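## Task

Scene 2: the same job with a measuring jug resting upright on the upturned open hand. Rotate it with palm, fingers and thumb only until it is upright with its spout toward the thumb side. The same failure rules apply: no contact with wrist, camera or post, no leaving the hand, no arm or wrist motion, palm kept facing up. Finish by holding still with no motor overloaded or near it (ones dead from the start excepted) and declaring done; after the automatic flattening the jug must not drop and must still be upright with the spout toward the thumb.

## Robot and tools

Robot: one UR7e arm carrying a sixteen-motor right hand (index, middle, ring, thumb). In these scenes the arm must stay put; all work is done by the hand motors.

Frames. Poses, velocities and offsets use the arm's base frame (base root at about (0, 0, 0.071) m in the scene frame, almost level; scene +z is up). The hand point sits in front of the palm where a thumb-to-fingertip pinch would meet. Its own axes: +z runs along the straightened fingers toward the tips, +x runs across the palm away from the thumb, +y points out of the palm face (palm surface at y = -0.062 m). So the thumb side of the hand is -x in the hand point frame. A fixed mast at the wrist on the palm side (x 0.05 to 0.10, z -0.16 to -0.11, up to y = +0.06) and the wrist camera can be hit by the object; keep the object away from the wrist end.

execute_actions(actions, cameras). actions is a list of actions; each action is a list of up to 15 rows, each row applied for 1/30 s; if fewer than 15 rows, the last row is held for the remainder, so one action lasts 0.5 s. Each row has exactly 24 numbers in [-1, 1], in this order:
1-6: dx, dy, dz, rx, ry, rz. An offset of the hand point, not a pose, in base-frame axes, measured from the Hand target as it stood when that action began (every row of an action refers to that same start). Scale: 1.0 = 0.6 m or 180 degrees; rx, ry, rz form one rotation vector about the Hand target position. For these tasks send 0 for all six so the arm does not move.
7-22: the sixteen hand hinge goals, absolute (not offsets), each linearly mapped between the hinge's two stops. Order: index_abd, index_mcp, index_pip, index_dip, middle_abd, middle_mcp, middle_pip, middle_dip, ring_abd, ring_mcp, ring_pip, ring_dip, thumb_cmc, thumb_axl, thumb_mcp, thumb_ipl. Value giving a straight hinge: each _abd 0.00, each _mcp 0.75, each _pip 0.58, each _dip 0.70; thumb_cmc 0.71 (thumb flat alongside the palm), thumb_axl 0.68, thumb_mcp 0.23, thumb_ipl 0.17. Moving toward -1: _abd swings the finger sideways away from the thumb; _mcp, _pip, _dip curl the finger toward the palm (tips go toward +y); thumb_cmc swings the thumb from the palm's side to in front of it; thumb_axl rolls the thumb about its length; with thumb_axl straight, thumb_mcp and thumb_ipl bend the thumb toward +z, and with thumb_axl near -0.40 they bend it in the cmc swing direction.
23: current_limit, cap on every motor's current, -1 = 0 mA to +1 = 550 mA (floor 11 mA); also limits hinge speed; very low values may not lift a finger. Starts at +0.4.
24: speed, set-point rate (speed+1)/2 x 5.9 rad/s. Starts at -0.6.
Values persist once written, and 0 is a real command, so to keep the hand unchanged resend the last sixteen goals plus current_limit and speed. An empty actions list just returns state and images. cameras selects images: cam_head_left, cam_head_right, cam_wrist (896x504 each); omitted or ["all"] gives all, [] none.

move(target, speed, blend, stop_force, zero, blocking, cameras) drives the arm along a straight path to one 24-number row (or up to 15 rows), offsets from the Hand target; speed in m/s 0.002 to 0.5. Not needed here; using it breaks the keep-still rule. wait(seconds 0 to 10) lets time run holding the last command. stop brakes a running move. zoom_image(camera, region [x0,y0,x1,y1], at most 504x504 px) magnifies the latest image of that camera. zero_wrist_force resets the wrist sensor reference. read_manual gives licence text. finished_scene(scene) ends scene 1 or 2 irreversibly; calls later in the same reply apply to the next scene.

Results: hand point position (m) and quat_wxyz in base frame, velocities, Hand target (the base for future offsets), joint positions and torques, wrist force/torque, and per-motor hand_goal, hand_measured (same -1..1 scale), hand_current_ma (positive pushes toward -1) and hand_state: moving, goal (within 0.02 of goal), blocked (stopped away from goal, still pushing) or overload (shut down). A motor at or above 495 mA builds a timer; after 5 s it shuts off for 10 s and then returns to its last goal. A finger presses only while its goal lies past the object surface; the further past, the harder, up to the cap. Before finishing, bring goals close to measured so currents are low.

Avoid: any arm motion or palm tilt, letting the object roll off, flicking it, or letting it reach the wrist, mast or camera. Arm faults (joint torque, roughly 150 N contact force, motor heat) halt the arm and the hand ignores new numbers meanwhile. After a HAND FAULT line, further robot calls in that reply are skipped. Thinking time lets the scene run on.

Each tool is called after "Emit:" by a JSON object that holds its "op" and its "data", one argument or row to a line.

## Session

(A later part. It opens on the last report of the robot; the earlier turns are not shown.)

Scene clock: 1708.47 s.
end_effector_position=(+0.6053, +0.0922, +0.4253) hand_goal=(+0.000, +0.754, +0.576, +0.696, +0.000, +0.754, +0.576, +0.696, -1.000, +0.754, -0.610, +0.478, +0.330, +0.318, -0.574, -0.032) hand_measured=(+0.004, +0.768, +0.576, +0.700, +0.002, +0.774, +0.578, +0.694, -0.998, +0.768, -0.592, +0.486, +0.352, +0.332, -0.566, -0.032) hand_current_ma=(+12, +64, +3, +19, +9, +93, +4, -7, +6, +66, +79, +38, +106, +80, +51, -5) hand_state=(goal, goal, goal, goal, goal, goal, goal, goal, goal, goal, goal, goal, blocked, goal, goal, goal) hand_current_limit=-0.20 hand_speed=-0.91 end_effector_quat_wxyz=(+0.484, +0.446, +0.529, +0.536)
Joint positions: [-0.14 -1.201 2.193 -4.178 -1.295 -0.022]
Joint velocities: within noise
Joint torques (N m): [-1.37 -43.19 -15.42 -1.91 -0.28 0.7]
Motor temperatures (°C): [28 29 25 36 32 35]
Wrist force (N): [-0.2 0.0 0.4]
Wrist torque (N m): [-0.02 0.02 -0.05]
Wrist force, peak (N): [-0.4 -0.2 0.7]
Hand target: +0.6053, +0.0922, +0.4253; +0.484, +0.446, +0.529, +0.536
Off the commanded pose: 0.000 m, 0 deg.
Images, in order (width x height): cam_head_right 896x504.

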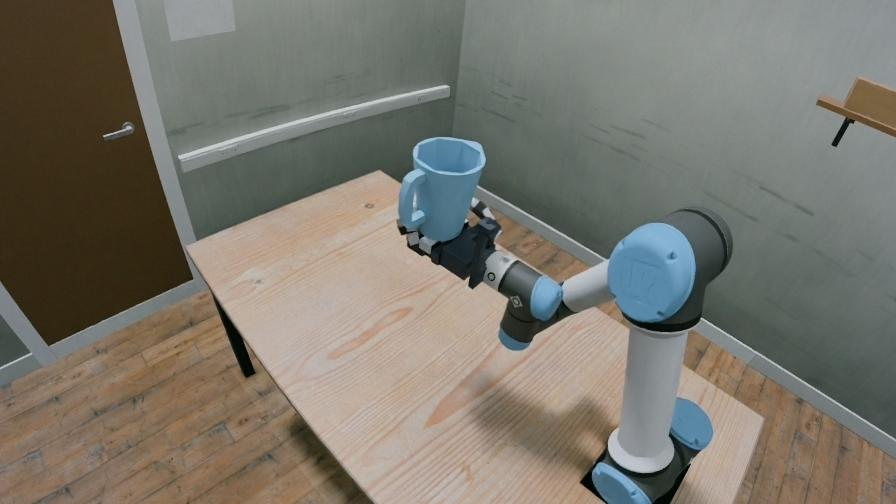

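Emit:
{"op": "execute_actions", "data": {
  "actions": [
    [[0,0,0,0,0,0,0,0.754,0.576,0.696,0,0.754,0.576,0.696,-1.0,0.754,-0.60,0.478,0.345,0.33,-0.575,-0.032,-0.2,-0.96]],
    [[0,0,0,0,0,0,0,0.754,0.576,0.696,0,0.754,0.576,0.696,-1.0,0.754,-0.60,0.478,0.36,0.335,-0.575,-0.032,-0.2,-0.96]]
  ],
  "cameras": ["cam_head_left", "cam_wrist"]
}}

Emit:
{"op": "zoom_image", "data": {
  "camera": "cam_head_left",
  "region": [400, 135, 530, 265]
}}

Scene clock: 1737.37 s.
end_effector_position=(+0.6053, +0.0922, +0.4253) hand_goal=(+0.000, +0.754, +0.576, +0.696, +0.000, +0.754, +0.576, +0.696, -1.000, +0.754, -0.600, +0.478, +0.360, +0.336, -0.574, -0.032) hand_measured=(+0.004, +0.768, +0.576, +0.700, +0.002, +0.774, +0.578, +0.694, -0.998, +0.768, -0.592, +0.484, +0.364, +0.342, -0.570, -0.032) hand_current_ma=(+12, +64, +3, +19, +9, +93, +4, -7, +6, +66, +33, +22, +17, +27, +24, -4) hand_state=(goal, goal, goal, goal, goal, goal, goal, goal, goal, goal, goal, goal, goal, goal, goal, goal) hand_current_limit=-0.20 hand_speed=-0.96 end_effector_quat_wxyz=(+0.484, +0.446, +0.529, +0.536)
Joint positions: [-0.14 -1.201 2.193 -4.178 -1.295 -0.022]
Joint velocities: within noise
Joint torques (N m): [-0.46 -43.76 -14.81 -2.1 0.05 0.74]
Motor temperatures (°C): [28 29 25 36 32 35]
Wrist force (N): [-0.2 0.0 0.5]
Wrist torque (N m): [-0.02 0.02 -0.05]
Wrist force, peak (N): [-0.4 -0.1 0.7]
Hand target: +0.6053, +0.0922, +0.4253; +0.484, +0.446, +0.529, +0.536
Off the commanded pose: 0.000 m, 0 deg.
camera_calibration:
cam_wrist: T_world_to_cam=[[0.0642521, -0.745232, 0.663702, -0.220769], [-0.612439, -0.554547, -0.563379, 0.619372], [0.787902, -0.370279, -0.49204, -0.108736], [0, 0, 0, 1]] pos_world=[0.479186, 0.138684, 0.441964]
Images, in order (width x height): cam_head_left 896x504, cam_wrist 896x504.

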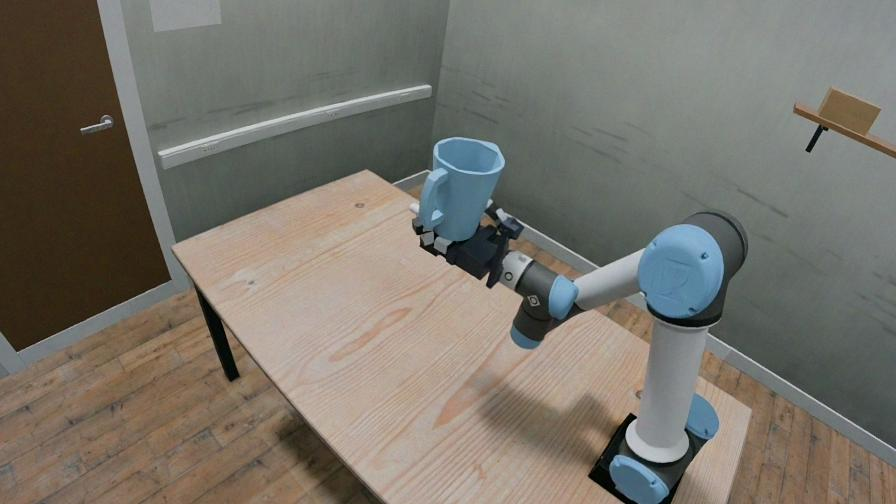

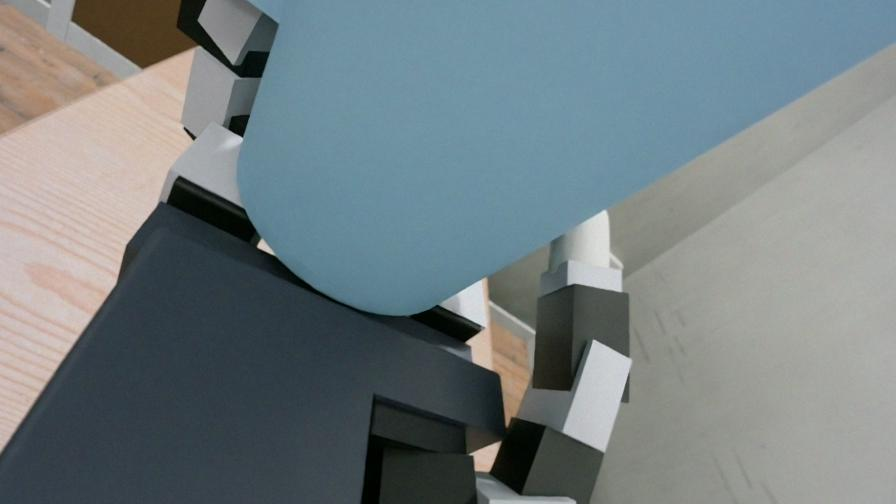

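Scaled by 3.877 from the camera's 896x504 image, which has a finer 1280x720 frame.

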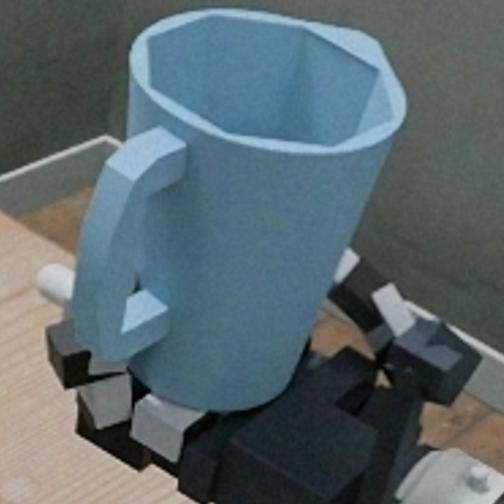

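Emit:
{"op": "zoom_image", "data": {
  "camera": "cam_wrist",
  "region": [160, 0, 520, 340]
}}

Scaled by 1.400 from the camera's 896x504 image, which has a finer 1280x720 frame.

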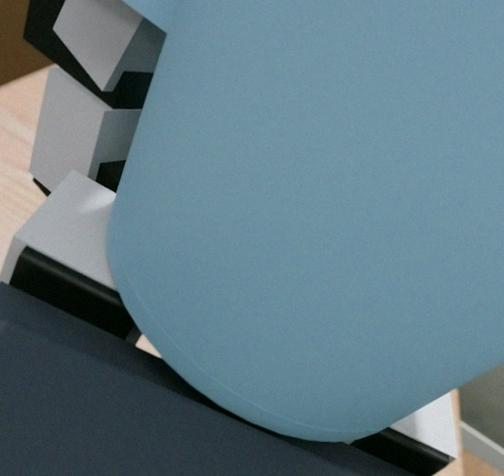

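Emit:
{"op": "execute_actions", "data": {
  "actions": [
    [[0,0,0,0,0,0,0,0.754,0.576,0.696,0,0.754,0.576,0.696,-1.0,0.754,-0.58,0.478,0.40,0.335,-0.575,-0.032,-0.2,-0.95]],
    [[0,0,0,0,0,0,0,0.754,0.576,0.696,0,0.754,0.576,0.696,-1.0,0.754,-0.56,0.478,0.48,0.335,-0.575,-0.032,-0.2,-0.91]]
  ],
  "cameras": ["cam_head_left", "cam_wrist"]
}}

Emit:
{"op": "zoom_image", "data": {
  "camera": "cam_head_left",
  "region": [400, 135, 530, 265]
}}

Scene clock: 1823.93 s.
end_effector_position=(+0.6053, +0.0922, +0.4253) hand_goal=(+0.000, +0.754, +0.576, +0.696, +0.000, +0.754, +0.576, +0.696, -1.000, +0.754, -0.560, +0.478, +0.480, +0.336, -0.574, -0.032) hand_measured=(+0.004, +0.768, +0.576, +0.700, +0.002, +0.774, +0.578, +0.694, -0.998, +0.768, -0.562, +0.480, +0.484, +0.342, -0.574, -0.032) hand_current_ma=(+12, +65, +3, +19, +9, +93, +4, -7, +6, +66, -8, +8, +13, +27, +4, -4) hand_state=(goal, goal, goal, goal, goal, goal, goal, goal, goal, goal, goal, goal, goal, goal, goal, goal) hand_current_limit=-0.20 hand_speed=-0.91 end_effector_quat_wxyz=(+0.484, +0.446, +0.529, +0.536)
Joint positions: [-0.14 -1.201 2.193 -4.178 -1.295 -0.022]
Joint velocities: within noise
Joint torques (N m): [0.22 -43.05 -17.59 -1.99 0.48 0.31]
Motor temperatures (°C): [28 29 25 36 32 35]
Wrist force (N): [-0.3 -0.2 0.4]
Wrist torque (N m): [-0.03 0.03 -0.05]
Wrist force, peak (N): [-0.2 -0.3 0.8]
Hand target: +0.6053, +0.0922, +0.4253; +0.484, +0.446, +0.529, +0.536
Off the commanded pose: 0.000 m, 0 deg.
camera_calibration:
cam_wrist: T_world_to_cam=[[0.0642521, -0.745232, 0.663702, -0.220769], [-0.612439, -0.554547, -0.563379, 0.619372], [0.787902, -0.370279, -0.49204, -0.108736], [0, 0, 0, 1]] pos_world=[0.479186, 0.138684, 0.441964]
Images, in order (width x height): cam_head_left 896x504, cam_wrist 896x504.

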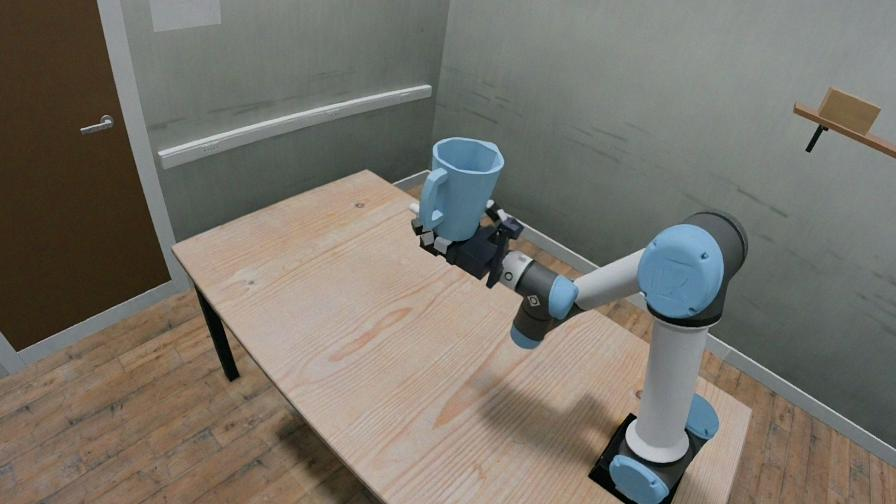

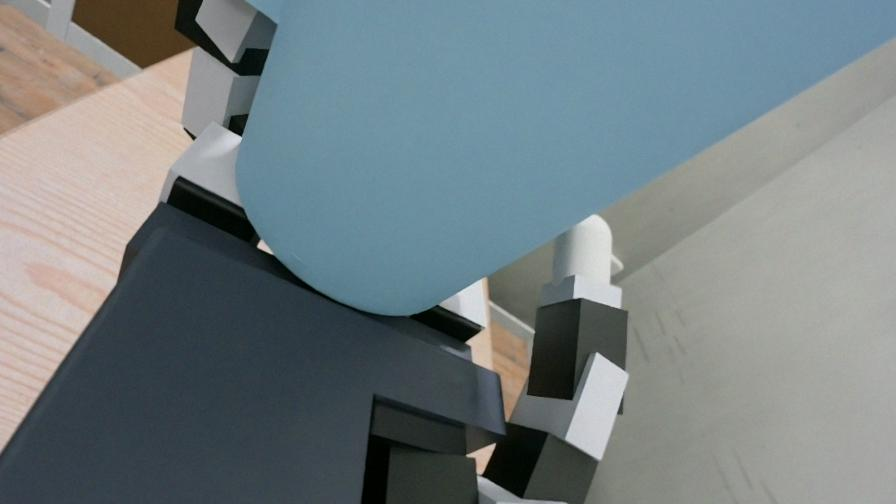

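Scaled by 3.877 from the camera's 896x504 image, which has a finer 1280x720 frame.

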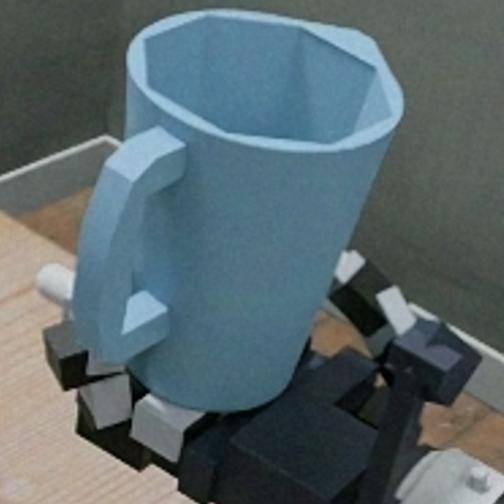

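Emit:
{"op": "execute_actions", "data": {
  "actions": [],
  "cameras": ["cam_head_left", "cam_wrist"]
}}

Scene clock: 1858.73 s.
end_effector_position=(+0.6053, +0.0922, +0.4253) hand_goal=(+0.000, +0.754, +0.576, +0.696, +0.000, +0.754, +0.576, +0.696, -1.000, +0.754, -0.560, +0.478, +0.480, +0.336, -0.574, -0.032) hand_measured=(+0.004, +0.768, +0.576, +0.700, +0.002, +0.774, +0.578, +0.694, -0.998, +0.768, -0.562, +0.480, +0.484, +0.342, -0.574, -0.032) hand_current_ma=(+12, +65, +3, +19, +9, +93, +4, -7, +6, +66, -8, +8, +13, +27, +4, -4) hand_state=(goal, goal, goal, goal, goal, goal, goal, goal, goal, goal, goal, goal, goal, goal, goal, goal) hand_current_limit=-0.20 hand_speed=-0.91 end_effector_quat_wxyz=(+0.484, +0.446, +0.529, +0.536)
Joint positions: [-0.14 -1.201 2.193 -4.178 -1.295 -0.022]
Joint velocities: within noise
Joint torques (N m): [0.48 -41.81 -17.84 -2.11 0.51 0.4]
Motor temperatures (°C): [28 29 25 36 32 35]
Wrist force (N): [-0.1 0.0 0.5]
Wrist torque (N m): [-0.02 0.01 -0.04]
Wrist force, peak (N): [-0.3 0.0 0.7]
Hand target: +0.6053, +0.0922, +0.4253; +0.484, +0.446, +0.529, +0.536
Off the commanded pose: 0.000 m, 0 deg.
camera_calibration:
cam_wrist: T_world_to_cam=[[0.0642522, -0.745232, 0.663702, -0.220769], [-0.612439, -0.554547, -0.563379, 0.619372], [0.787902, -0.370279, -0.49204, -0.108736], [0, 0, 0, 1]] pos_world=[0.479186, 0.138684, 0.441964]
Images, in order (width x height): cam_head_left 896x504, cam_wrist 896x504.

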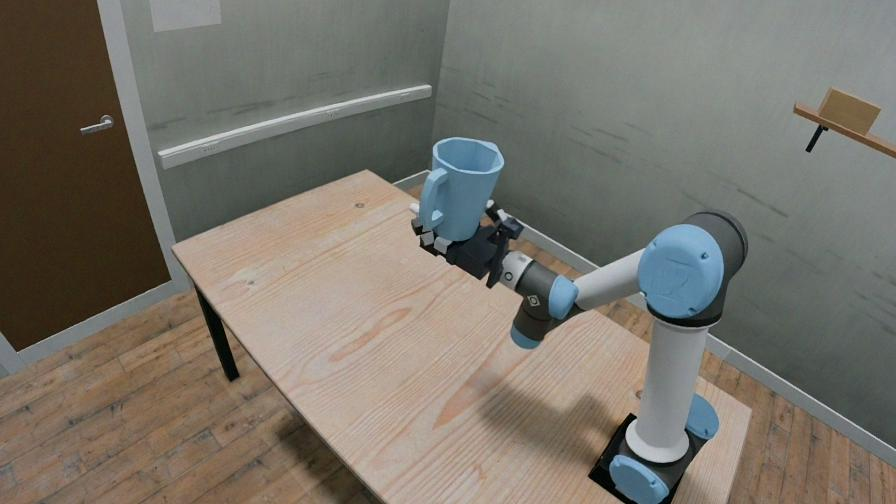

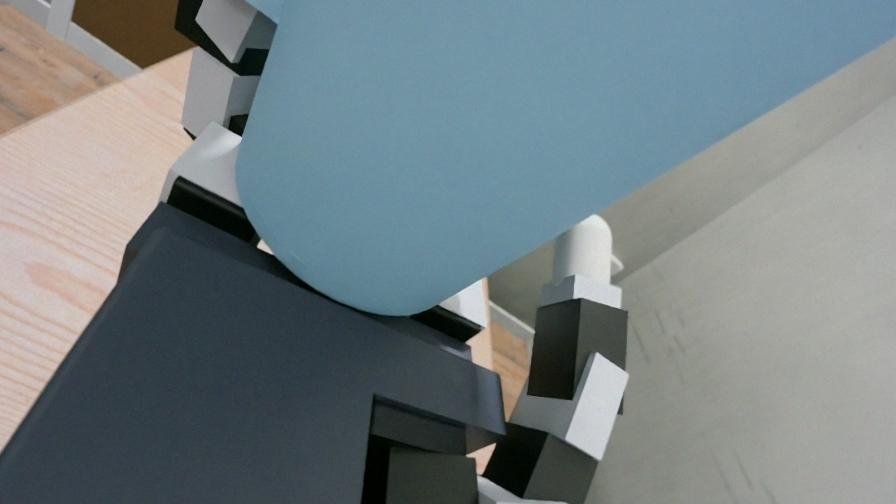

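Emit:
{"op": "zoom_image", "data": {
  "camera": "cam_head_left",
  "region": [400, 125, 540, 265]
}}

Emit:
{"op": "zoom_image", "data": {
  "camera": "cam_wrist",
  "region": [150, 150, 550, 400]
}}

Scaled by 3.600 from the camera's 896x504 image, which has a finer 1280x720 frame.

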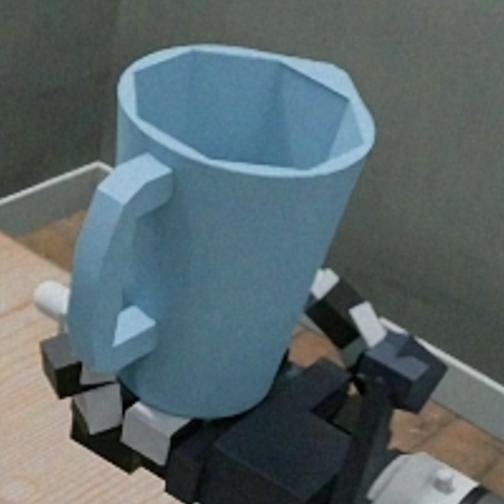

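Scaled by 1.260 from the camera's 896x504 image, which has a finer 1280x720 frame.

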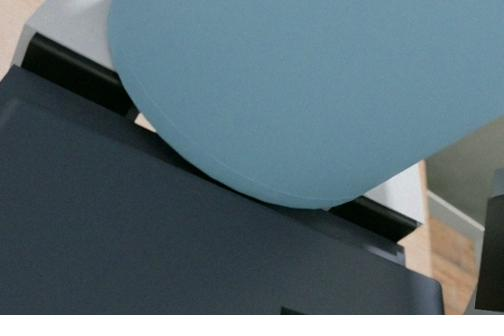

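Emit:
{"op": "zoom_image", "data": {
  "camera": "cam_head_left",
  "region": [412, 160, 462, 240]
}}

Emit:
{"op": "zoom_image", "data": {
  "camera": "cam_head_left",
  "region": [425, 130, 510, 180]
}}

Scaled by 6.300 from the camera's 896x504 image, which has a finer 1280x720 frame.

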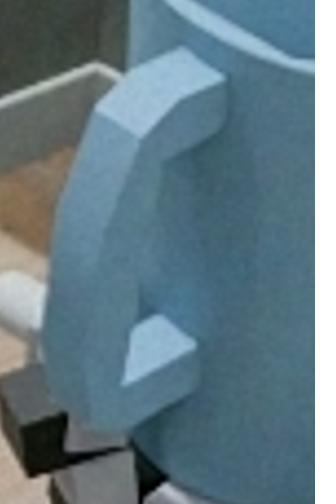

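Scaled by 5.929 from the camera's 896x504 image, which has a finer 1280x720 frame.

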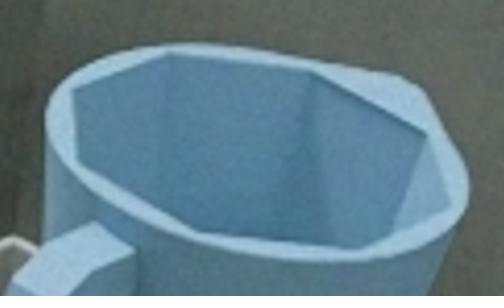

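Emit:
{"op": "execute_actions", "data": {
  "actions": [
    [[0,0,0,0,0,0,0,0.754,0.576,0.696,0,0.754,0.576,0.696,-1.0,0.754,-0.58,0.478,0.53,0.317,-0.575,-0.032,-0.2,-0.88]],
    [[0,0,0,0,0,0,0,0.754,0.576,0.696,0,0.754,0.576,0.696,-1.0,0.754,-0.60,0.478,0.50,0.317,-0.50,-0.15,-0.2,-0.85]],
    [[0,0,0,0,0,0,0,0.754,0.576,0.696,0,0.754,0.576,0.696,-1.0,0.754,-0.60,0.478,0.48,0.317,-0.42,-0.28,-0.2,-0.85]],
    [[0,0,0,0,0,0,0,0.754,0.576,0.696,0,0.754,0.576,0.696,-1.0,0.754,-0.60,0.478,0.44,0.317,-0.34,-0.40,-0.2,-0.85]],
    [[0,0,0,0,0,0,0,0.754,0.576,0.696,0,0.754,0.576,0.696,-1.0,0.754,-0.60,0.478,0.40,0.317,-0.26,-0.50,-0.2,-0.85]],
    [[0,0,0,0,0,0,0,0.754,0.576,0.696,0,0.754,0.576,0.696,-1.0,0.754,-0.60,0.478,0.34,0.317,-0.19,-0.58,-0.2,-0.85]],
    [[0,0,0,0,0,0,0,0.754,0.576,0.696,0,0.754,0.576,0.696,-1.0,0.754,-0.60,0.478,0.28,0.317,-0.14,-0.645,-0.2,-0.85]]
  ],
  "cameras": ["cam_wrist"]
}}

Scene clock: 2014.13 s.
end_effector_position=(+0.6053, +0.0922, +0.4253) hand_goal=(+0.000, +0.754, +0.576, +0.696, +0.000, +0.754, +0.576, +0.696, -1.000, +0.754, -0.600, +0.478, +0.280, +0.318, -0.140, -0.644) hand_measured=(+0.004, +0.768, +0.576, +0.700, +0.002, +0.774, +0.578, +0.694, -0.998, +0.768, -0.590, +0.480, +0.298, +0.326, -0.144, -0.644) hand_current_ma=(+11, +65, +3, +19, +9, +93, +4, -7, +6, +66, +45, +8, +82, +44, -17, +5) hand_state=(goal, goal, goal, goal, goal, goal, goal, goal, goal, goal, goal, goal, goal, goal, goal, goal) hand_current_limit=-0.20 hand_speed=-0.85 end_effector_quat_wxyz=(+0.484, +0.446, +0.529, +0.536)
Joint positions: [-0.14 -1.201 2.193 -4.178 -1.295 -0.022]
Joint velocities: within noise
Joint torques (N m): [-0.44 -42.07 -21.91 -2.38 1.29 -0.2]
Motor temperatures (°C): [28 29 25 36 32 35]
Wrist force (N): [-0.1 0.0 0.5]
Wrist torque (N m): [-0.05 0.01 -0.03]
Wrist force, peak (N): [-0.5 -0.2 0.7]
Hand target: +0.6053, +0.0922, +0.4253; +0.484, +0.446, +0.529, +0.536
Off the commanded pose: 0.000 m, 0 deg.
camera_calibration:
cam_wrist: T_world_to_cam=[[0.064252, -0.745232, 0.663702, -0.220769], [-0.612439, -0.554547, -0.563379, 0.619372], [0.787902, -0.370279, -0.49204, -0.108736], [0, 0, 0, 1]] pos_world=[0.479186, 0.138684, 0.441964]
Images, in order (width x height): cam_wrist 896x504.

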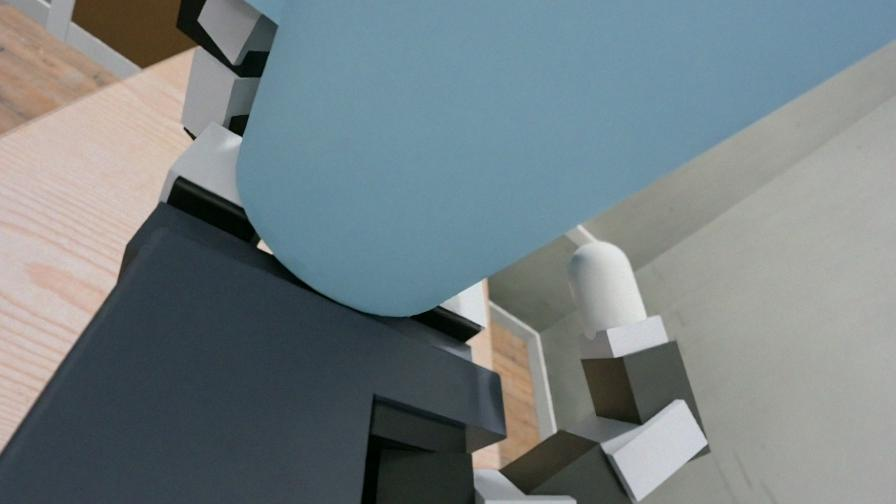

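Emit:
{"op": "execute_actions", "data": {
  "actions": [
    [[0,0,0,0,0,0,0,0.754,0.576,0.696,0,0.754,0.576,0.696,-1.0,0.754,-0.60,0.478,0.21,0.317,-0.14,-0.645,-0.2,-0.91]],
    [[0,0,0,0,0,0,0,0.754,0.576,0.696,0,0.754,0.576,0.696,-1.0,0.754,-0.60,0.478,0.17,0.317,-0.14,-0.645,-0.2,-0.91]],
    [[0,0,0,0,0,0,0,0.754,0.576,0.696,0,0.754,0.576,0.696,-1.0,0.754,-0.60,0.478,0.15,0.317,-0.14,-0.645,-0.2,-0.93]]
  ],
  "cameras": ["cam_wrist"]
}}

Scene clock: 2024.00 s.
end_effector_position=(+0.6053, +0.0922, +0.4253) hand_goal=(+0.000, +0.754, +0.576, +0.696, +0.000, +0.754, +0.576, +0.696, -1.000, +0.754, -0.600, +0.478, +0.150, +0.318, -0.140, -0.644) hand_measured=(+0.004, +0.768, +0.576, +0.700, +0.002, +0.774, +0.578, +0.694, -0.998, +0.768, -0.590, +0.480, +0.166, +0.326, -0.144, -0.644) hand_current_ma=(+11, +65, +3, +19, +9, +93, +4, -7, +6, +66, +45, +8, +70, +41, -17, +4) hand_state=(goal, goal, goal, goal, goal, goal, goal, goal, goal, goal, goal, goal, goal, goal, goal, goal) hand_current_limit=-0.20 hand_speed=-0.93 end_effector_quat_wxyz=(+0.484, +0.446, +0.529, +0.536)
Joint positions: [-0.14 -1.201 2.193 -4.178 -1.295 -0.022]
Joint velocities: within noise
Joint torques (N m): [0.1 -41.93 -20.17 -2.16 0.96 -0.03]
Motor temperatures (°C): [28 29 25 36 32 35]
Wrist force (N): [-0.2 0.0 0.3]
Wrist torque (N m): [-0.02 0.02 -0.04]
Wrist force, peak (N): [-0.2 -0.1 0.8]
Hand target: +0.6053, +0.0922, +0.4253; +0.484, +0.446, +0.529, +0.536
Off the commanded pose: 0.000 m, 0 deg.
camera_calibration:
cam_wrist: T_world_to_cam=[[0.0642519, -0.745232, 0.663702, -0.220769], [-0.612439, -0.554547, -0.563379, 0.619372], [0.787902, -0.370279, -0.49204, -0.108736], [0, 0, 0, 1]] pos_world=[0.479186, 0.138684, 0.441964]
Images, in order (width x height): cam_wrist 896x504.

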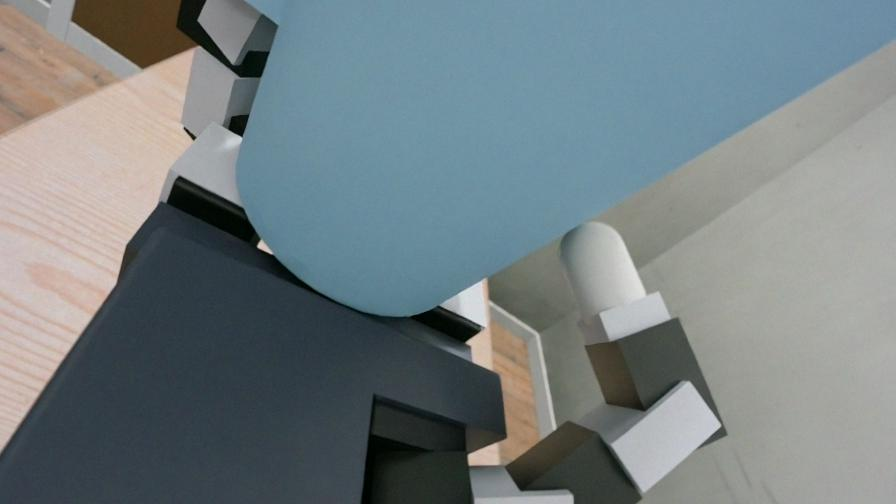

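Emit:
{"op": "execute_actions", "data": {
  "actions": [
    [[0,0,0,0,0,0,0,0.754,0.576,0.696,0,0.754,0.576,0.696,-1.0,0.754,-0.60,0.478,0.13,0.317,-0.14,-0.645,-0.2,-0.93]]
  ],
  "cameras": []
}}

Emit:
{"op": "execute_actions", "data": {
  "actions": [
    [[0,0,0,0,0,0,0,0.754,0.576,0.696,0,0.754,0.576,0.696,-1.0,0.754,-0.60,0.478,0.115,0.317,-0.14,-0.645,-0.2,-0.93]]
  ],
  "cameras": []
}}

Emit:
{"op": "execute_actions", "data": {
  "actions": [
    [[0,0,0,0,0,0,0,0.754,0.576,0.696,0,0.754,0.576,0.696,-1.0,0.754,-0.60,0.478,0.10,0.317,-0.14,-0.645,-0.2,-0.93]]
  ],
  "cameras": ["cam_wrist"]
}}

Scene clock: 2032.10 s.
end_effector_position=(+0.6053, +0.0922, +0.4253) hand_goal=(+0.000, +0.754, +0.576, +0.696, +0.000, +0.754, +0.576, +0.696, -1.000, +0.754, -0.600, +0.478, +0.130, +0.318, -0.140, -0.644) hand_measured=(+0.004, +0.768, +0.576, +0.700, +0.002, +0.774, +0.578, +0.694, -0.998, +0.768, -0.590, +0.480, +0.144, +0.326, -0.144, -0.644) hand_current_ma=(+11, +65, +3, +19, +9, +93, +4, -7, +6, +66, +45, +8, +68, +40, -17, +4) hand_state=(goal, goal, goal, goal, goal, goal, goal, goal, goal, goal, goal, goal, goal, goal, goal, goal) hand_current_limit=-0.20 hand_speed=-0.93 end_effector_quat_wxyz=(+0.484, +0.446, +0.529, +0.536)
Joint positions: [-0.14 -1.201 2.193 -4.178 -1.295 -0.022]
Joint velocities: within noise
Joint torques (N m): [0.55 -42.29 -21.26 -1.99 1.15 -0.08]
Motor temperatures (°C): [28 29 25 36 32 35]
Wrist force (N): [-0.3 0.1 0.6]
Wrist torque (N m): [-0.03 0.03 -0.05]
Wrist force, peak (N): [-0.4 -0.1 0.7]
Hand target: +0.6053, +0.0922, +0.4253; +0.484, +0.446, +0.529, +0.536
Off the commanded pose: 0.000 m, 0 deg.
No camera images: "cameras" was empty.

Scene clock: 2032.80 s.
end_effector_position=(+0.6053, +0.0922, +0.4253) hand_goal=(+0.000, +0.754, +0.576, +0.696, +0.000, +0.754, +0.576, +0.696, -1.000, +0.754, -0.600, +0.478, +0.116, +0.318, -0.140, -0.644) hand_measured=(+0.004, +0.768, +0.576, +0.700, +0.002, +0.774, +0.578, +0.694, -0.998, +0.768, -0.590, +0.480, +0.134, +0.326, -0.142, -0.644) hand_current_ma=(+11, +65, +3, +19, +9, +93, +4, -7, +6, +66, +45, +8, +80, +40, -15, +4) hand_state=(goal, goal, goal, goal, goal, goal, goal, goal, goal, goal, goal, goal, goal, goal, goal, goal) hand_current_limit=-0.20 hand_speed=-0.93 end_effector_quat_wxyz=(+0.484, +0.446, +0.529, +0.536)
Joint positions: [-0.14 -1.201 2.193 -4.178 -1.295 -0.022]
Joint velocities: within noise
Joint torques (N m): [1.33 -42.69 -21.2 -1.98 1.21 -0.19]
Motor temperatures (°C): [28 29 25 36 32 35]
Wrist force (N): [-0.3 -0.2 0.5]
Wrist torque (N m): [-0.06 0.03 -0.06]
Wrist force, peak (N): [-0.3 -0.1 0.7]
Hand target: +0.6053, +0.0922, +0.4253; +0.484, +0.446, +0.529, +0.536
Off the commanded pose: 0.000 m, 0 deg.
No camera images: "cameras" was empty.

Scene clock: 2033.50 s.
end_effector_position=(+0.6053, +0.0922, +0.4253) hand_goal=(+0.000, +0.754, +0.576, +0.696, +0.000, +0.754, +0.576, +0.696, -1.000, +0.754, -0.600, +0.478, +0.100, +0.318, -0.140, -0.644) hand_measured=(+0.004, +0.768, +0.576, +0.700, +0.002, +0.774, +0.578, +0.694, -0.998, +0.768, -0.590, +0.480, +0.128, +0.326, -0.140, -0.644) hand_current_ma=(+11, +65, +3, +19, +9, +93, +4, -7, +6, +66, +45, +8, +136, +40, -5, +0) hand_state=(goal, goal, goal, goal, goal, goal, goal, goal, goal, goal, goal, goal, blocked, goal, goal, goal) hand_current_limit=-0.20 hand_speed=-0.93 end_effector_quat_wxyz=(+0.484, +0.446, +0.529, +0.536)
Joint positions: [-0.14 -1.201 2.193 -4.178 -1.295 -0.022]
Joint velocities: within noise
Joint torques (N m): [-0.04 -42.89 -20.86 -2.09 1.02 -0.1]
Motor temperatures (°C): [28 29 25 36 32 35]
Wrist force (N): [-0.4 0.1 0.5]
Wrist torque (N m): [-0.02 0.04 -0.05]
Wrist force, peak (N): [-0.3 -0.2 0.6]
Hand target: +0.6053, +0.0922, +0.4253; +0.484, +0.446, +0.529, +0.536
Off the commanded pose: 0.000 m, 0 deg.
camera_calibration:
cam_wrist: T_world_to_cam=[[0.064252, -0.745232, 0.663702, -0.220769], [-0.612439, -0.554547, -0.563379, 0.619372], [0.787902, -0.370279, -0.49204, -0.108736], [0, 0, 0, 1]] pos_world=[0.479186, 0.138684, 0.441964]
Images, in order (width x height): cam_wrist 896x504.

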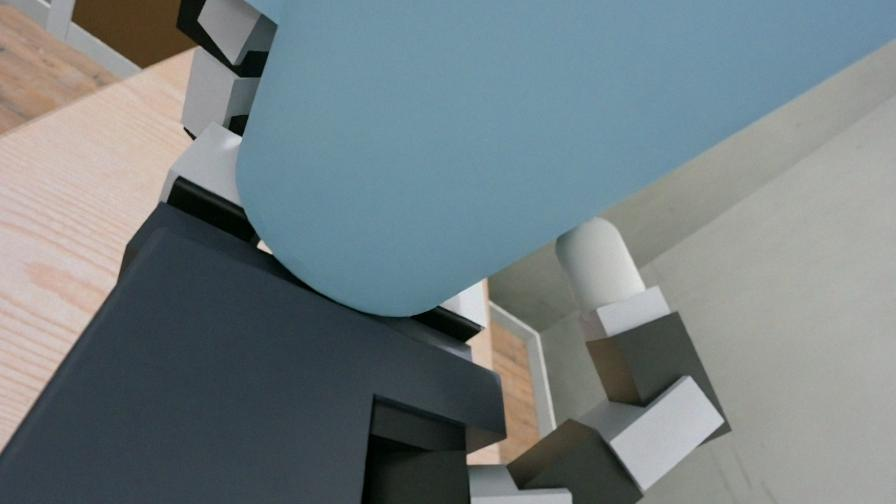

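Emit:
{"op": "execute_actions", "data": {
  "actions": [
    [[0,0,0,0,0,0,0,0.754,0.576,0.696,0,0.754,0.576,0.696,-1.0,0.754,-0.60,0.478,0.1265,0.317,-0.1735,-0.605,-0.2,-0.91]],
    [[0,0,0,0,0,0,0,0.754,0.576,0.696,0,0.754,0.576,0.696,-1.0,0.754,-0.60,0.478,0.153,0.317,-0.2073,-0.5635,-0.2,-0.91]]
  ],
  "cameras": ["cam_head_left", "cam_wrist"]
}}

Scene clock: 2053.00 s.
end_effector_position=(+0.6053, +0.0922, +0.4253) hand_goal=(+0.000, +0.754, +0.576, +0.696, +0.000, +0.754, +0.576, +0.696, -1.000, +0.754, -0.600, +0.478, +0.154, +0.318, -0.208, -0.564) hand_measured=(+0.004, +0.768, +0.576, +0.700, +0.002, +0.774, +0.578, +0.694, -0.998, +0.768, -0.588, +0.482, +0.168, +0.326, -0.198, -0.568) hand_current_ma=(+11, +65, +3, +19, +9, +93, +4, -7, +6, +66, +50, +17, +67, +44, +52, -24) hand_state=(goal, goal, goal, goal, goal, goal, goal, goal, goal, goal, goal, goal, goal, goal, goal, goal) hand_current_limit=-0.20 hand_speed=-0.91 end_effector_quat_wxyz=(+0.484, +0.446, +0.529, +0.536)
Joint positions: [-0.14 -1.201 2.193 -4.178 -1.295 -0.022]
Joint velocities: within noise
Joint torques (N m): [1.53 -42.9 -20.69 -1.83 1.27 -0.02]
Motor temperatures (°C): [28 29 25 36 32 35]
Wrist force (N): [-0.2 -0.1 0.5]
Wrist torque (N m): [-0.05 0.02 -0.05]
Wrist force, peak (N): [-0.2 -0.1 0.8]
Hand target: +0.6053, +0.0922, +0.4253; +0.484, +0.446, +0.529, +0.536
Off the commanded pose: 0.000 m, 0 deg.
camera_calibration:
cam_wrist: T_world_to_cam=[[0.0642521, -0.745232, 0.663702, -0.220769], [-0.612439, -0.554547, -0.563379, 0.619372], [0.787902, -0.370279, -0.49204, -0.108736], [0, 0, 0, 1]] pos_world=[0.479186, 0.138684, 0.441964]
Images, in order (width x height): cam_head_left 896x504, cam_wrist 896x504.

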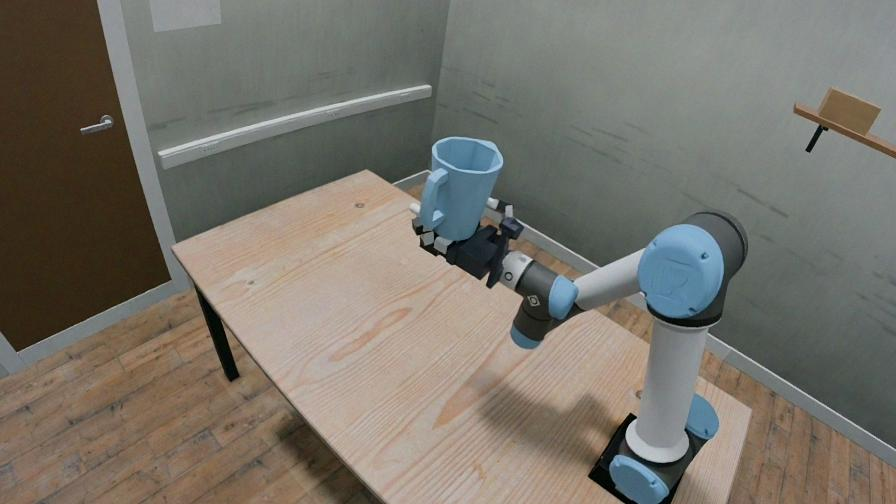

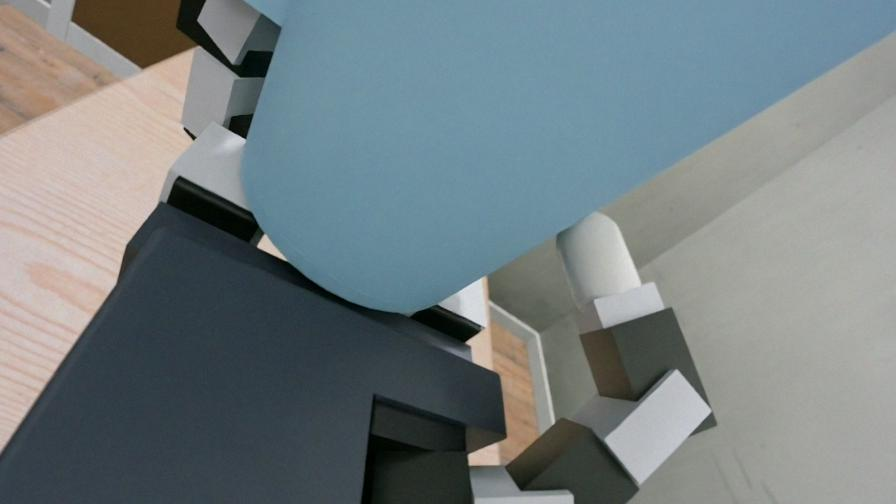

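Emit:
{"op": "execute_actions", "data": {
  "actions": [
    [[0,0,0,0,0,0,0,0.754,0.576,0.696,0,0.754,0.576,0.696,-1.0,0.754,-0.60,0.478,0.1755,0.317,-0.243,-0.519,-0.2,-0.91]],
    [[0,0,0,0,0,0,0,0.754,0.576,0.696,0,0.754,0.576,0.696,-1.0,0.754,-0.60,0.478,0.20,0.317,-0.2792,-0.4717,-0.2,-0.91]]
  ],
  "cameras": ["cam_head_left", "cam_wrist"]
}}

Emit:
{"op": "zoom_image", "data": {
  "camera": "cam_head_left",
  "region": [400, 125, 540, 265]
}}

Scene clock: 2059.30 s.
end_effector_position=(+0.6053, +0.0922, +0.4253) hand_goal=(+0.000, +0.754, +0.576, +0.696, +0.000, +0.754, +0.576, +0.696, -1.000, +0.754, -0.600, +0.478, +0.200, +0.318, -0.280, -0.472) hand_measured=(+0.004, +0.768, +0.576, +0.700, +0.002, +0.774, +0.578, +0.694, -0.998, +0.768, -0.588, +0.482, +0.216, +0.328, -0.268, -0.474) hand_current_ma=(+11, +65, +3, +19, +9, +93, +4, -7, +6, +66, +53, +19, +74, +50, +68, -12) hand_state=(goal, goal, goal, goal, goal, goal, goal, goal, goal, goal, goal, goal, goal, goal, goal, goal) hand_current_limit=-0.20 hand_speed=-0.91 end_effector_quat_wxyz=(+0.484, +0.446, +0.529, +0.536)
Joint positions: [-0.14 -1.201 2.193 -4.178 -1.295 -0.022]
Joint velocities: within noise
Joint torques (N m): [-0.1 -41.75 -20.03 -2.13 1.43 -0.28]
Motor temperatures (°C): [28 29 25 36 32 35]
Wrist force (N): [-0.3 0.0 0.5]
Wrist torque (N m): [-0.02 0.03 -0.05]
Wrist force, peak (N): [-0.3 0.0 0.8]
Hand target: +0.6053, +0.0922, +0.4253; +0.484, +0.446, +0.529, +0.536
Off the commanded pose: 0.000 m, 0 deg.
camera_calibration:
cam_wrist: T_world_to_cam=[[0.0642522, -0.745232, 0.663702, -0.220769], [-0.612439, -0.554547, -0.563379, 0.619372], [0.787902, -0.370279, -0.49204, -0.108736], [0, 0, 0, 1]] pos_world=[0.479186, 0.138684, 0.441964]
Images, in order (width x height): cam_head_left 896x504, cam_wrist 896x504.

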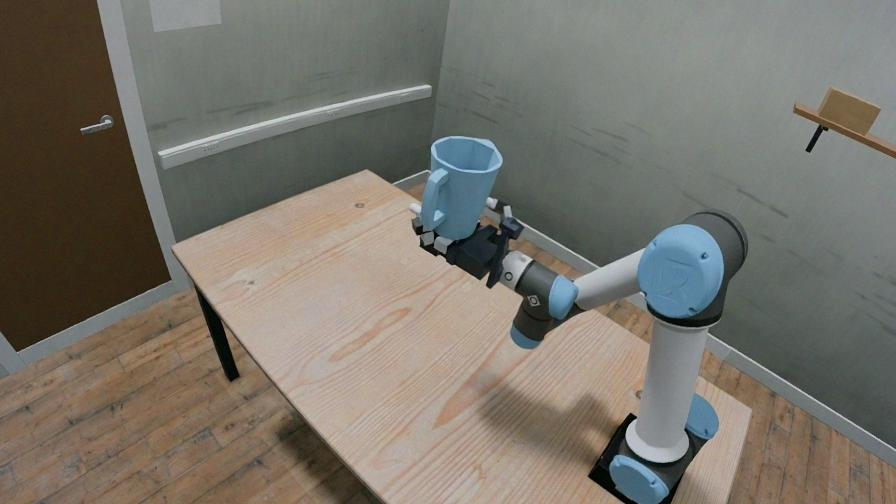

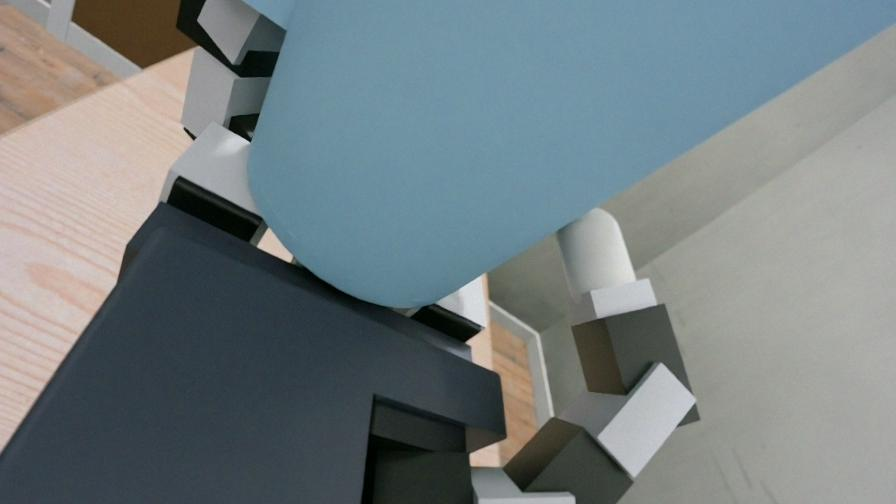

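Scaled by 3.600 from the camera's 896x504 image, which has a finer 1280x720 frame.

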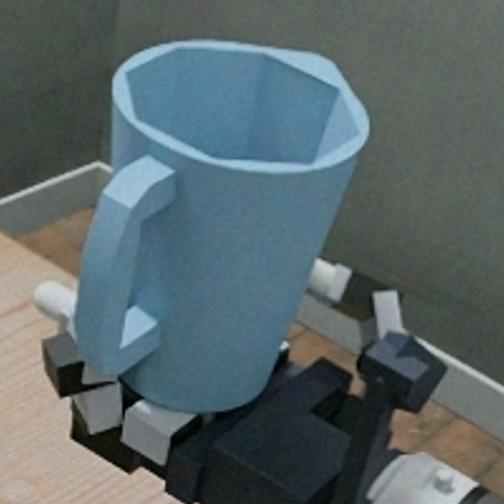

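Emit:
{"op": "execute_actions", "data": {
  "actions": [
    [[0,0,0,0,0,0,0,0.754,0.576,0.696,0,0.754,0.576,0.696,-1.0,0.754,-0.60,0.478,0.227,0.317,-0.318,-0.420,-0.2,-0.91]],
    [[0,0,0,0,0,0,0,0.754,0.576,0.696,0,0.754,0.576,0.696,-1.0,0.754,-0.60,0.478,0.253,0.317,-0.3585,-0.3644,-0.2,-0.91]]
  ],
  "cameras": ["cam_head_left", "cam_wrist"]
}}

Emit:
{"op": "zoom_image", "data": {
  "camera": "cam_head_left",
  "region": [400, 125, 540, 265]
}}

Scene clock: 2067.10 s.
end_effector_position=(+0.6053, +0.0922, +0.4253) hand_goal=(+0.000, +0.754, +0.576, +0.696, +0.000, +0.754, +0.576, +0.696, -1.000, +0.754, -0.600, +0.478, +0.254, +0.318, -0.358, -0.364) hand_measured=(+0.004, +0.768, +0.576, +0.700, +0.002, +0.774, +0.578, +0.694, -0.998, +0.768, -0.588, +0.482, +0.270, +0.328, -0.348, -0.366) hand_current_ma=(+11, +65, +3, +19, +9, +93, +4, -7, +6, +66, +54, +20, +75, +55, +58, -10) hand_state=(goal, goal, goal, goal, goal, goal, goal, goal, goal, goal, goal, goal, goal, goal, goal, goal) hand_current_limit=-0.20 hand_speed=-0.91 end_effector_quat_wxyz=(+0.484, +0.446, +0.529, +0.536)
Joint positions: [-0.14 -1.201 2.193 -4.178 -1.295 -0.022]
Joint velocities: within noise
Joint torques (N m): [0.16 -41.95 -20.27 -2.18 1.03 -0.25]
Motor temperatures (°C): [28 29 25 36 32 35]
Wrist force (N): [-0.2 -0.1 0.5]
Wrist torque (N m): [-0.03 0.02 -0.04]
Wrist force, peak (N): [-0.4 0.0 0.8]
Hand target: +0.6053, +0.0922, +0.4253; +0.484, +0.446, +0.529, +0.536
Off the commanded pose: 0.000 m, 0 deg.
camera_calibration:
cam_wrist: T_world_to_cam=[[0.0642521, -0.745232, 0.663702, -0.220769], [-0.612439, -0.554547, -0.563379, 0.619372], [0.787902, -0.370279, -0.49204, -0.108736], [0, 0, 0, 1]] pos_world=[0.479186, 0.138684, 0.441964]
Images, in order (width x height): cam_head_left 896x504, cam_wrist 896x504.

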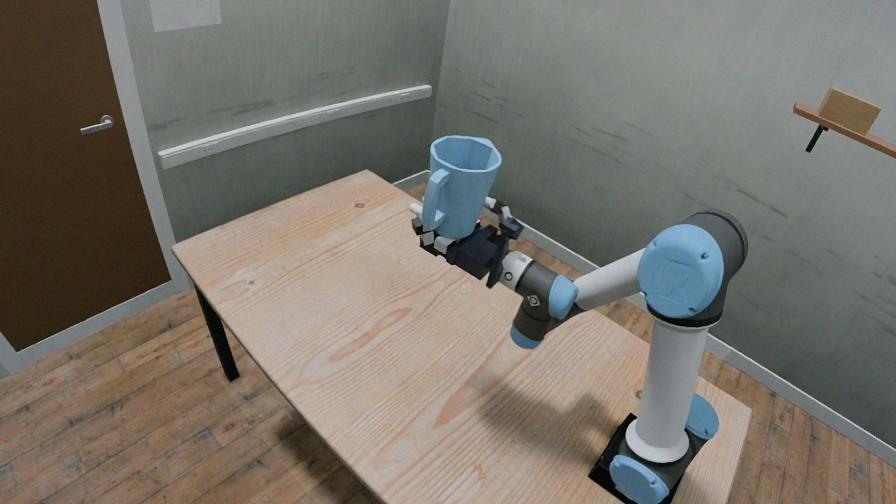

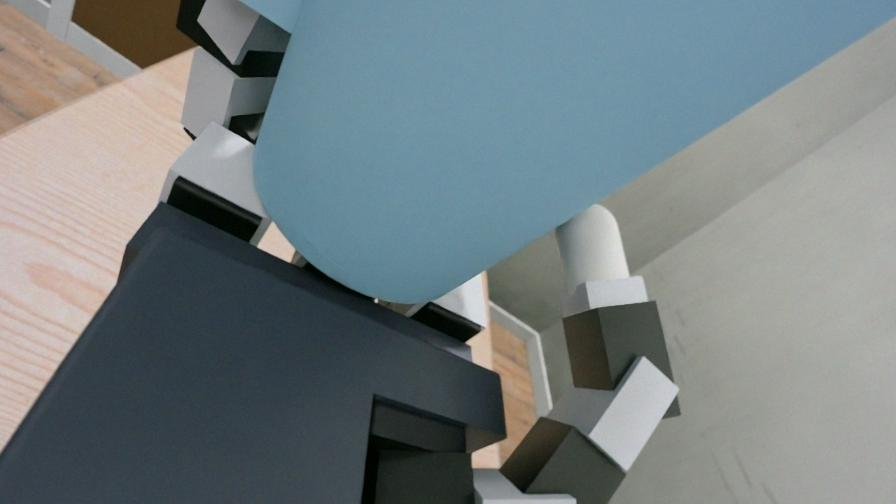

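Scaled by 3.600 from the camera's 896x504 image, which has a finer 1280x720 frame.

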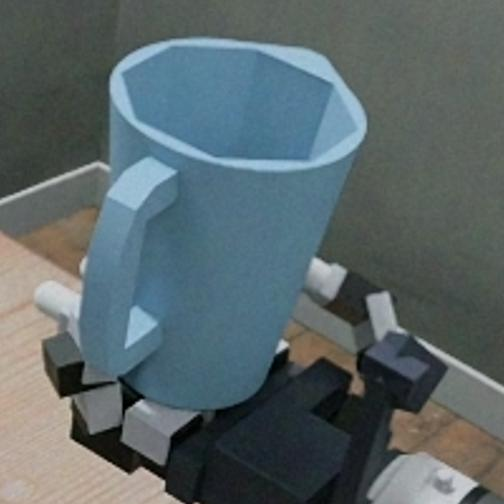

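Emit:
{"op": "zoom_image", "data": {
  "camera": "cam_head_left",
  "region": [412, 160, 462, 240]
}}

Emit:
{"op": "zoom_image", "data": {
  "camera": "cam_head_left",
  "region": [425, 130, 510, 180]
}}

Scaled by 6.300 from the camera's 896x504 image, which has a finer 1280x720 frame.

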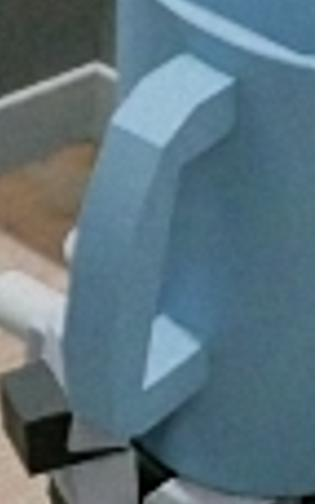

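Scaled by 5.929 from the camera's 896x504 image, which has a finer 1280x720 frame.

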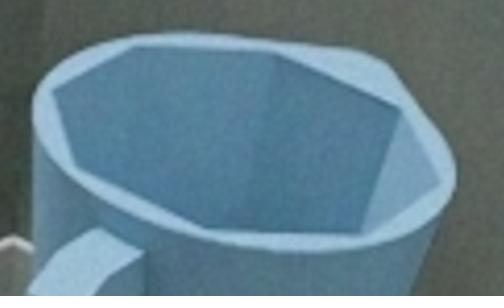

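Emit:
{"op": "execute_actions", "data": {
  "actions": [
    [[0,0,0,0,0,0,0,0.754,0.576,0.696,0,0.754,0.576,0.696,-1.0,0.754,-0.592,0.478,0.265,0.317,-0.3585,-0.3644,-0.2,-0.95]],
    [[0,0,0,0,0,0,0,0.754,0.576,0.696,0,0.754,0.576,0.696,-1.0,0.754,-0.582,0.478,0.28,0.317,-0.3585,-0.3644,-0.2,-0.95]],
    [[0,0,0,0,0,0,0,0.754,0.576,0.696,0,0.754,0.576,0.696,-1.0,0.754,-0.57,0.478,0.30,0.317,-0.3585,-0.3644,-0.2,-0.94]],
    [[0,0,0,0,0,0,0,0.754,0.576,0.696,0,0.754,0.576,0.696,-1.0,0.754,-0.55,0.478,0.34,0.317,-0.3585,-0.3644,-0.2,-0.92]]
  ],
  "cameras": ["cam_head_left", "cam_wrist"]
}}

Emit:
{"op": "zoom_image", "data": {
  "camera": "cam_head_left",
  "region": [400, 125, 540, 265]
}}

Scene clock: 2111.17 s.
end_effector_position=(+0.6053, +0.0922, +0.4253) hand_goal=(+0.000, +0.754, +0.576, +0.696, +0.000, +0.754, +0.576, +0.696, -1.000, +0.754, -0.550, +0.478, +0.340, +0.318, -0.358, -0.364) hand_measured=(+0.004, +0.768, +0.576, +0.700, +0.002, +0.774, +0.578, +0.694, -0.998, +0.768, -0.552, +0.480, +0.344, +0.328, -0.358, -0.366) hand_current_ma=(+11, +65, +3, +19, +9, +93, +4, -7, +6, +66, -7, +11, +14, +51, +3, -9) hand_state=(goal, goal, goal, goal, goal, goal, goal, goal, goal, goal, goal, goal, goal, goal, goal, goal) hand_current_limit=-0.20 hand_speed=-0.92 end_effector_quat_wxyz=(+0.484, +0.446, +0.529, +0.536)
Joint positions: [-0.14 -1.201 2.193 -4.178 -1.295 -0.022]
Joint velocities: within noise
Joint torques (N m): [0.84 -42.91 -18.83 -2.36 1.35 -0.44]
Motor temperatures (°C): [28 29 25 36 32 35]
Wrist force (N): [-0.2 -0.1 0.3]
Wrist torque (N m): [-0.02 0.02 -0.04]
Wrist force, peak (N): [-0.3 0.0 0.8]
Hand target: +0.6053, +0.0922, +0.4253; +0.484, +0.446, +0.529, +0.536
Off the commanded pose: 0.000 m, 0 deg.
camera_calibration:
cam_wrist: T_world_to_cam=[[0.064252, -0.745232, 0.663702, -0.220769], [-0.612439, -0.554547, -0.563379, 0.619372], [0.787902, -0.370279, -0.49204, -0.108736], [0, 0, 0, 1]] pos_world=[0.479186, 0.138684, 0.441964]
Images, in order (width x height): cam_head_left 896x504, cam_wrist 896x504.

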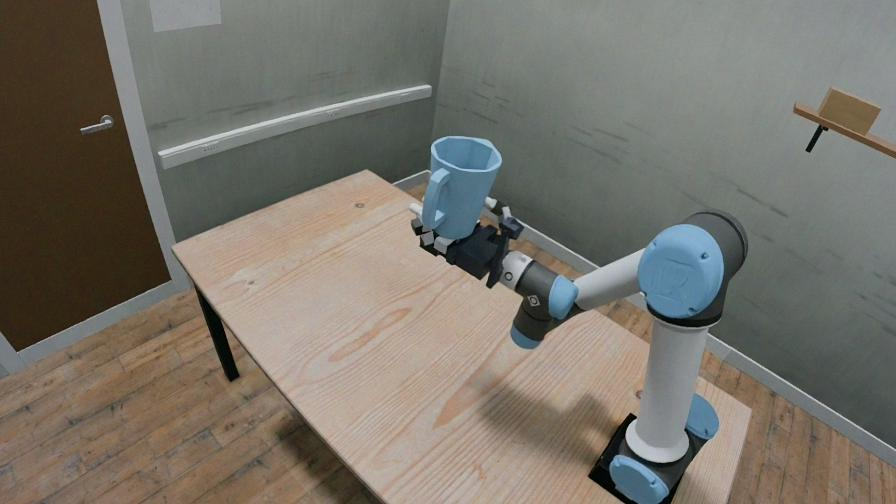

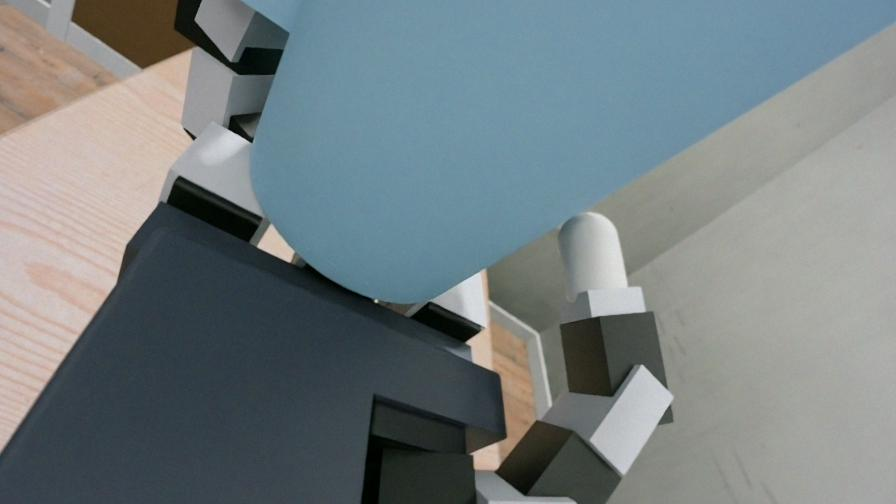

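Scaled by 3.600 from the camera's 896x504 image, which has a finer 1280x720 frame.

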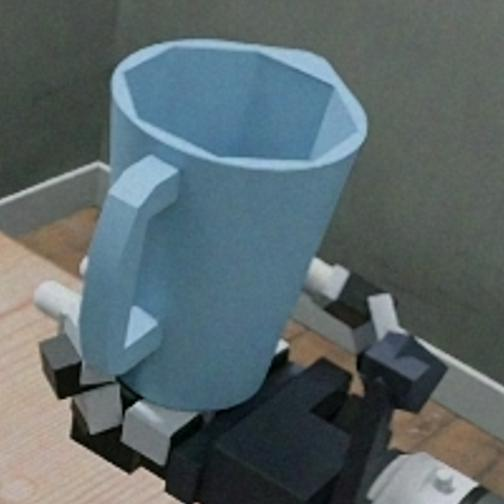

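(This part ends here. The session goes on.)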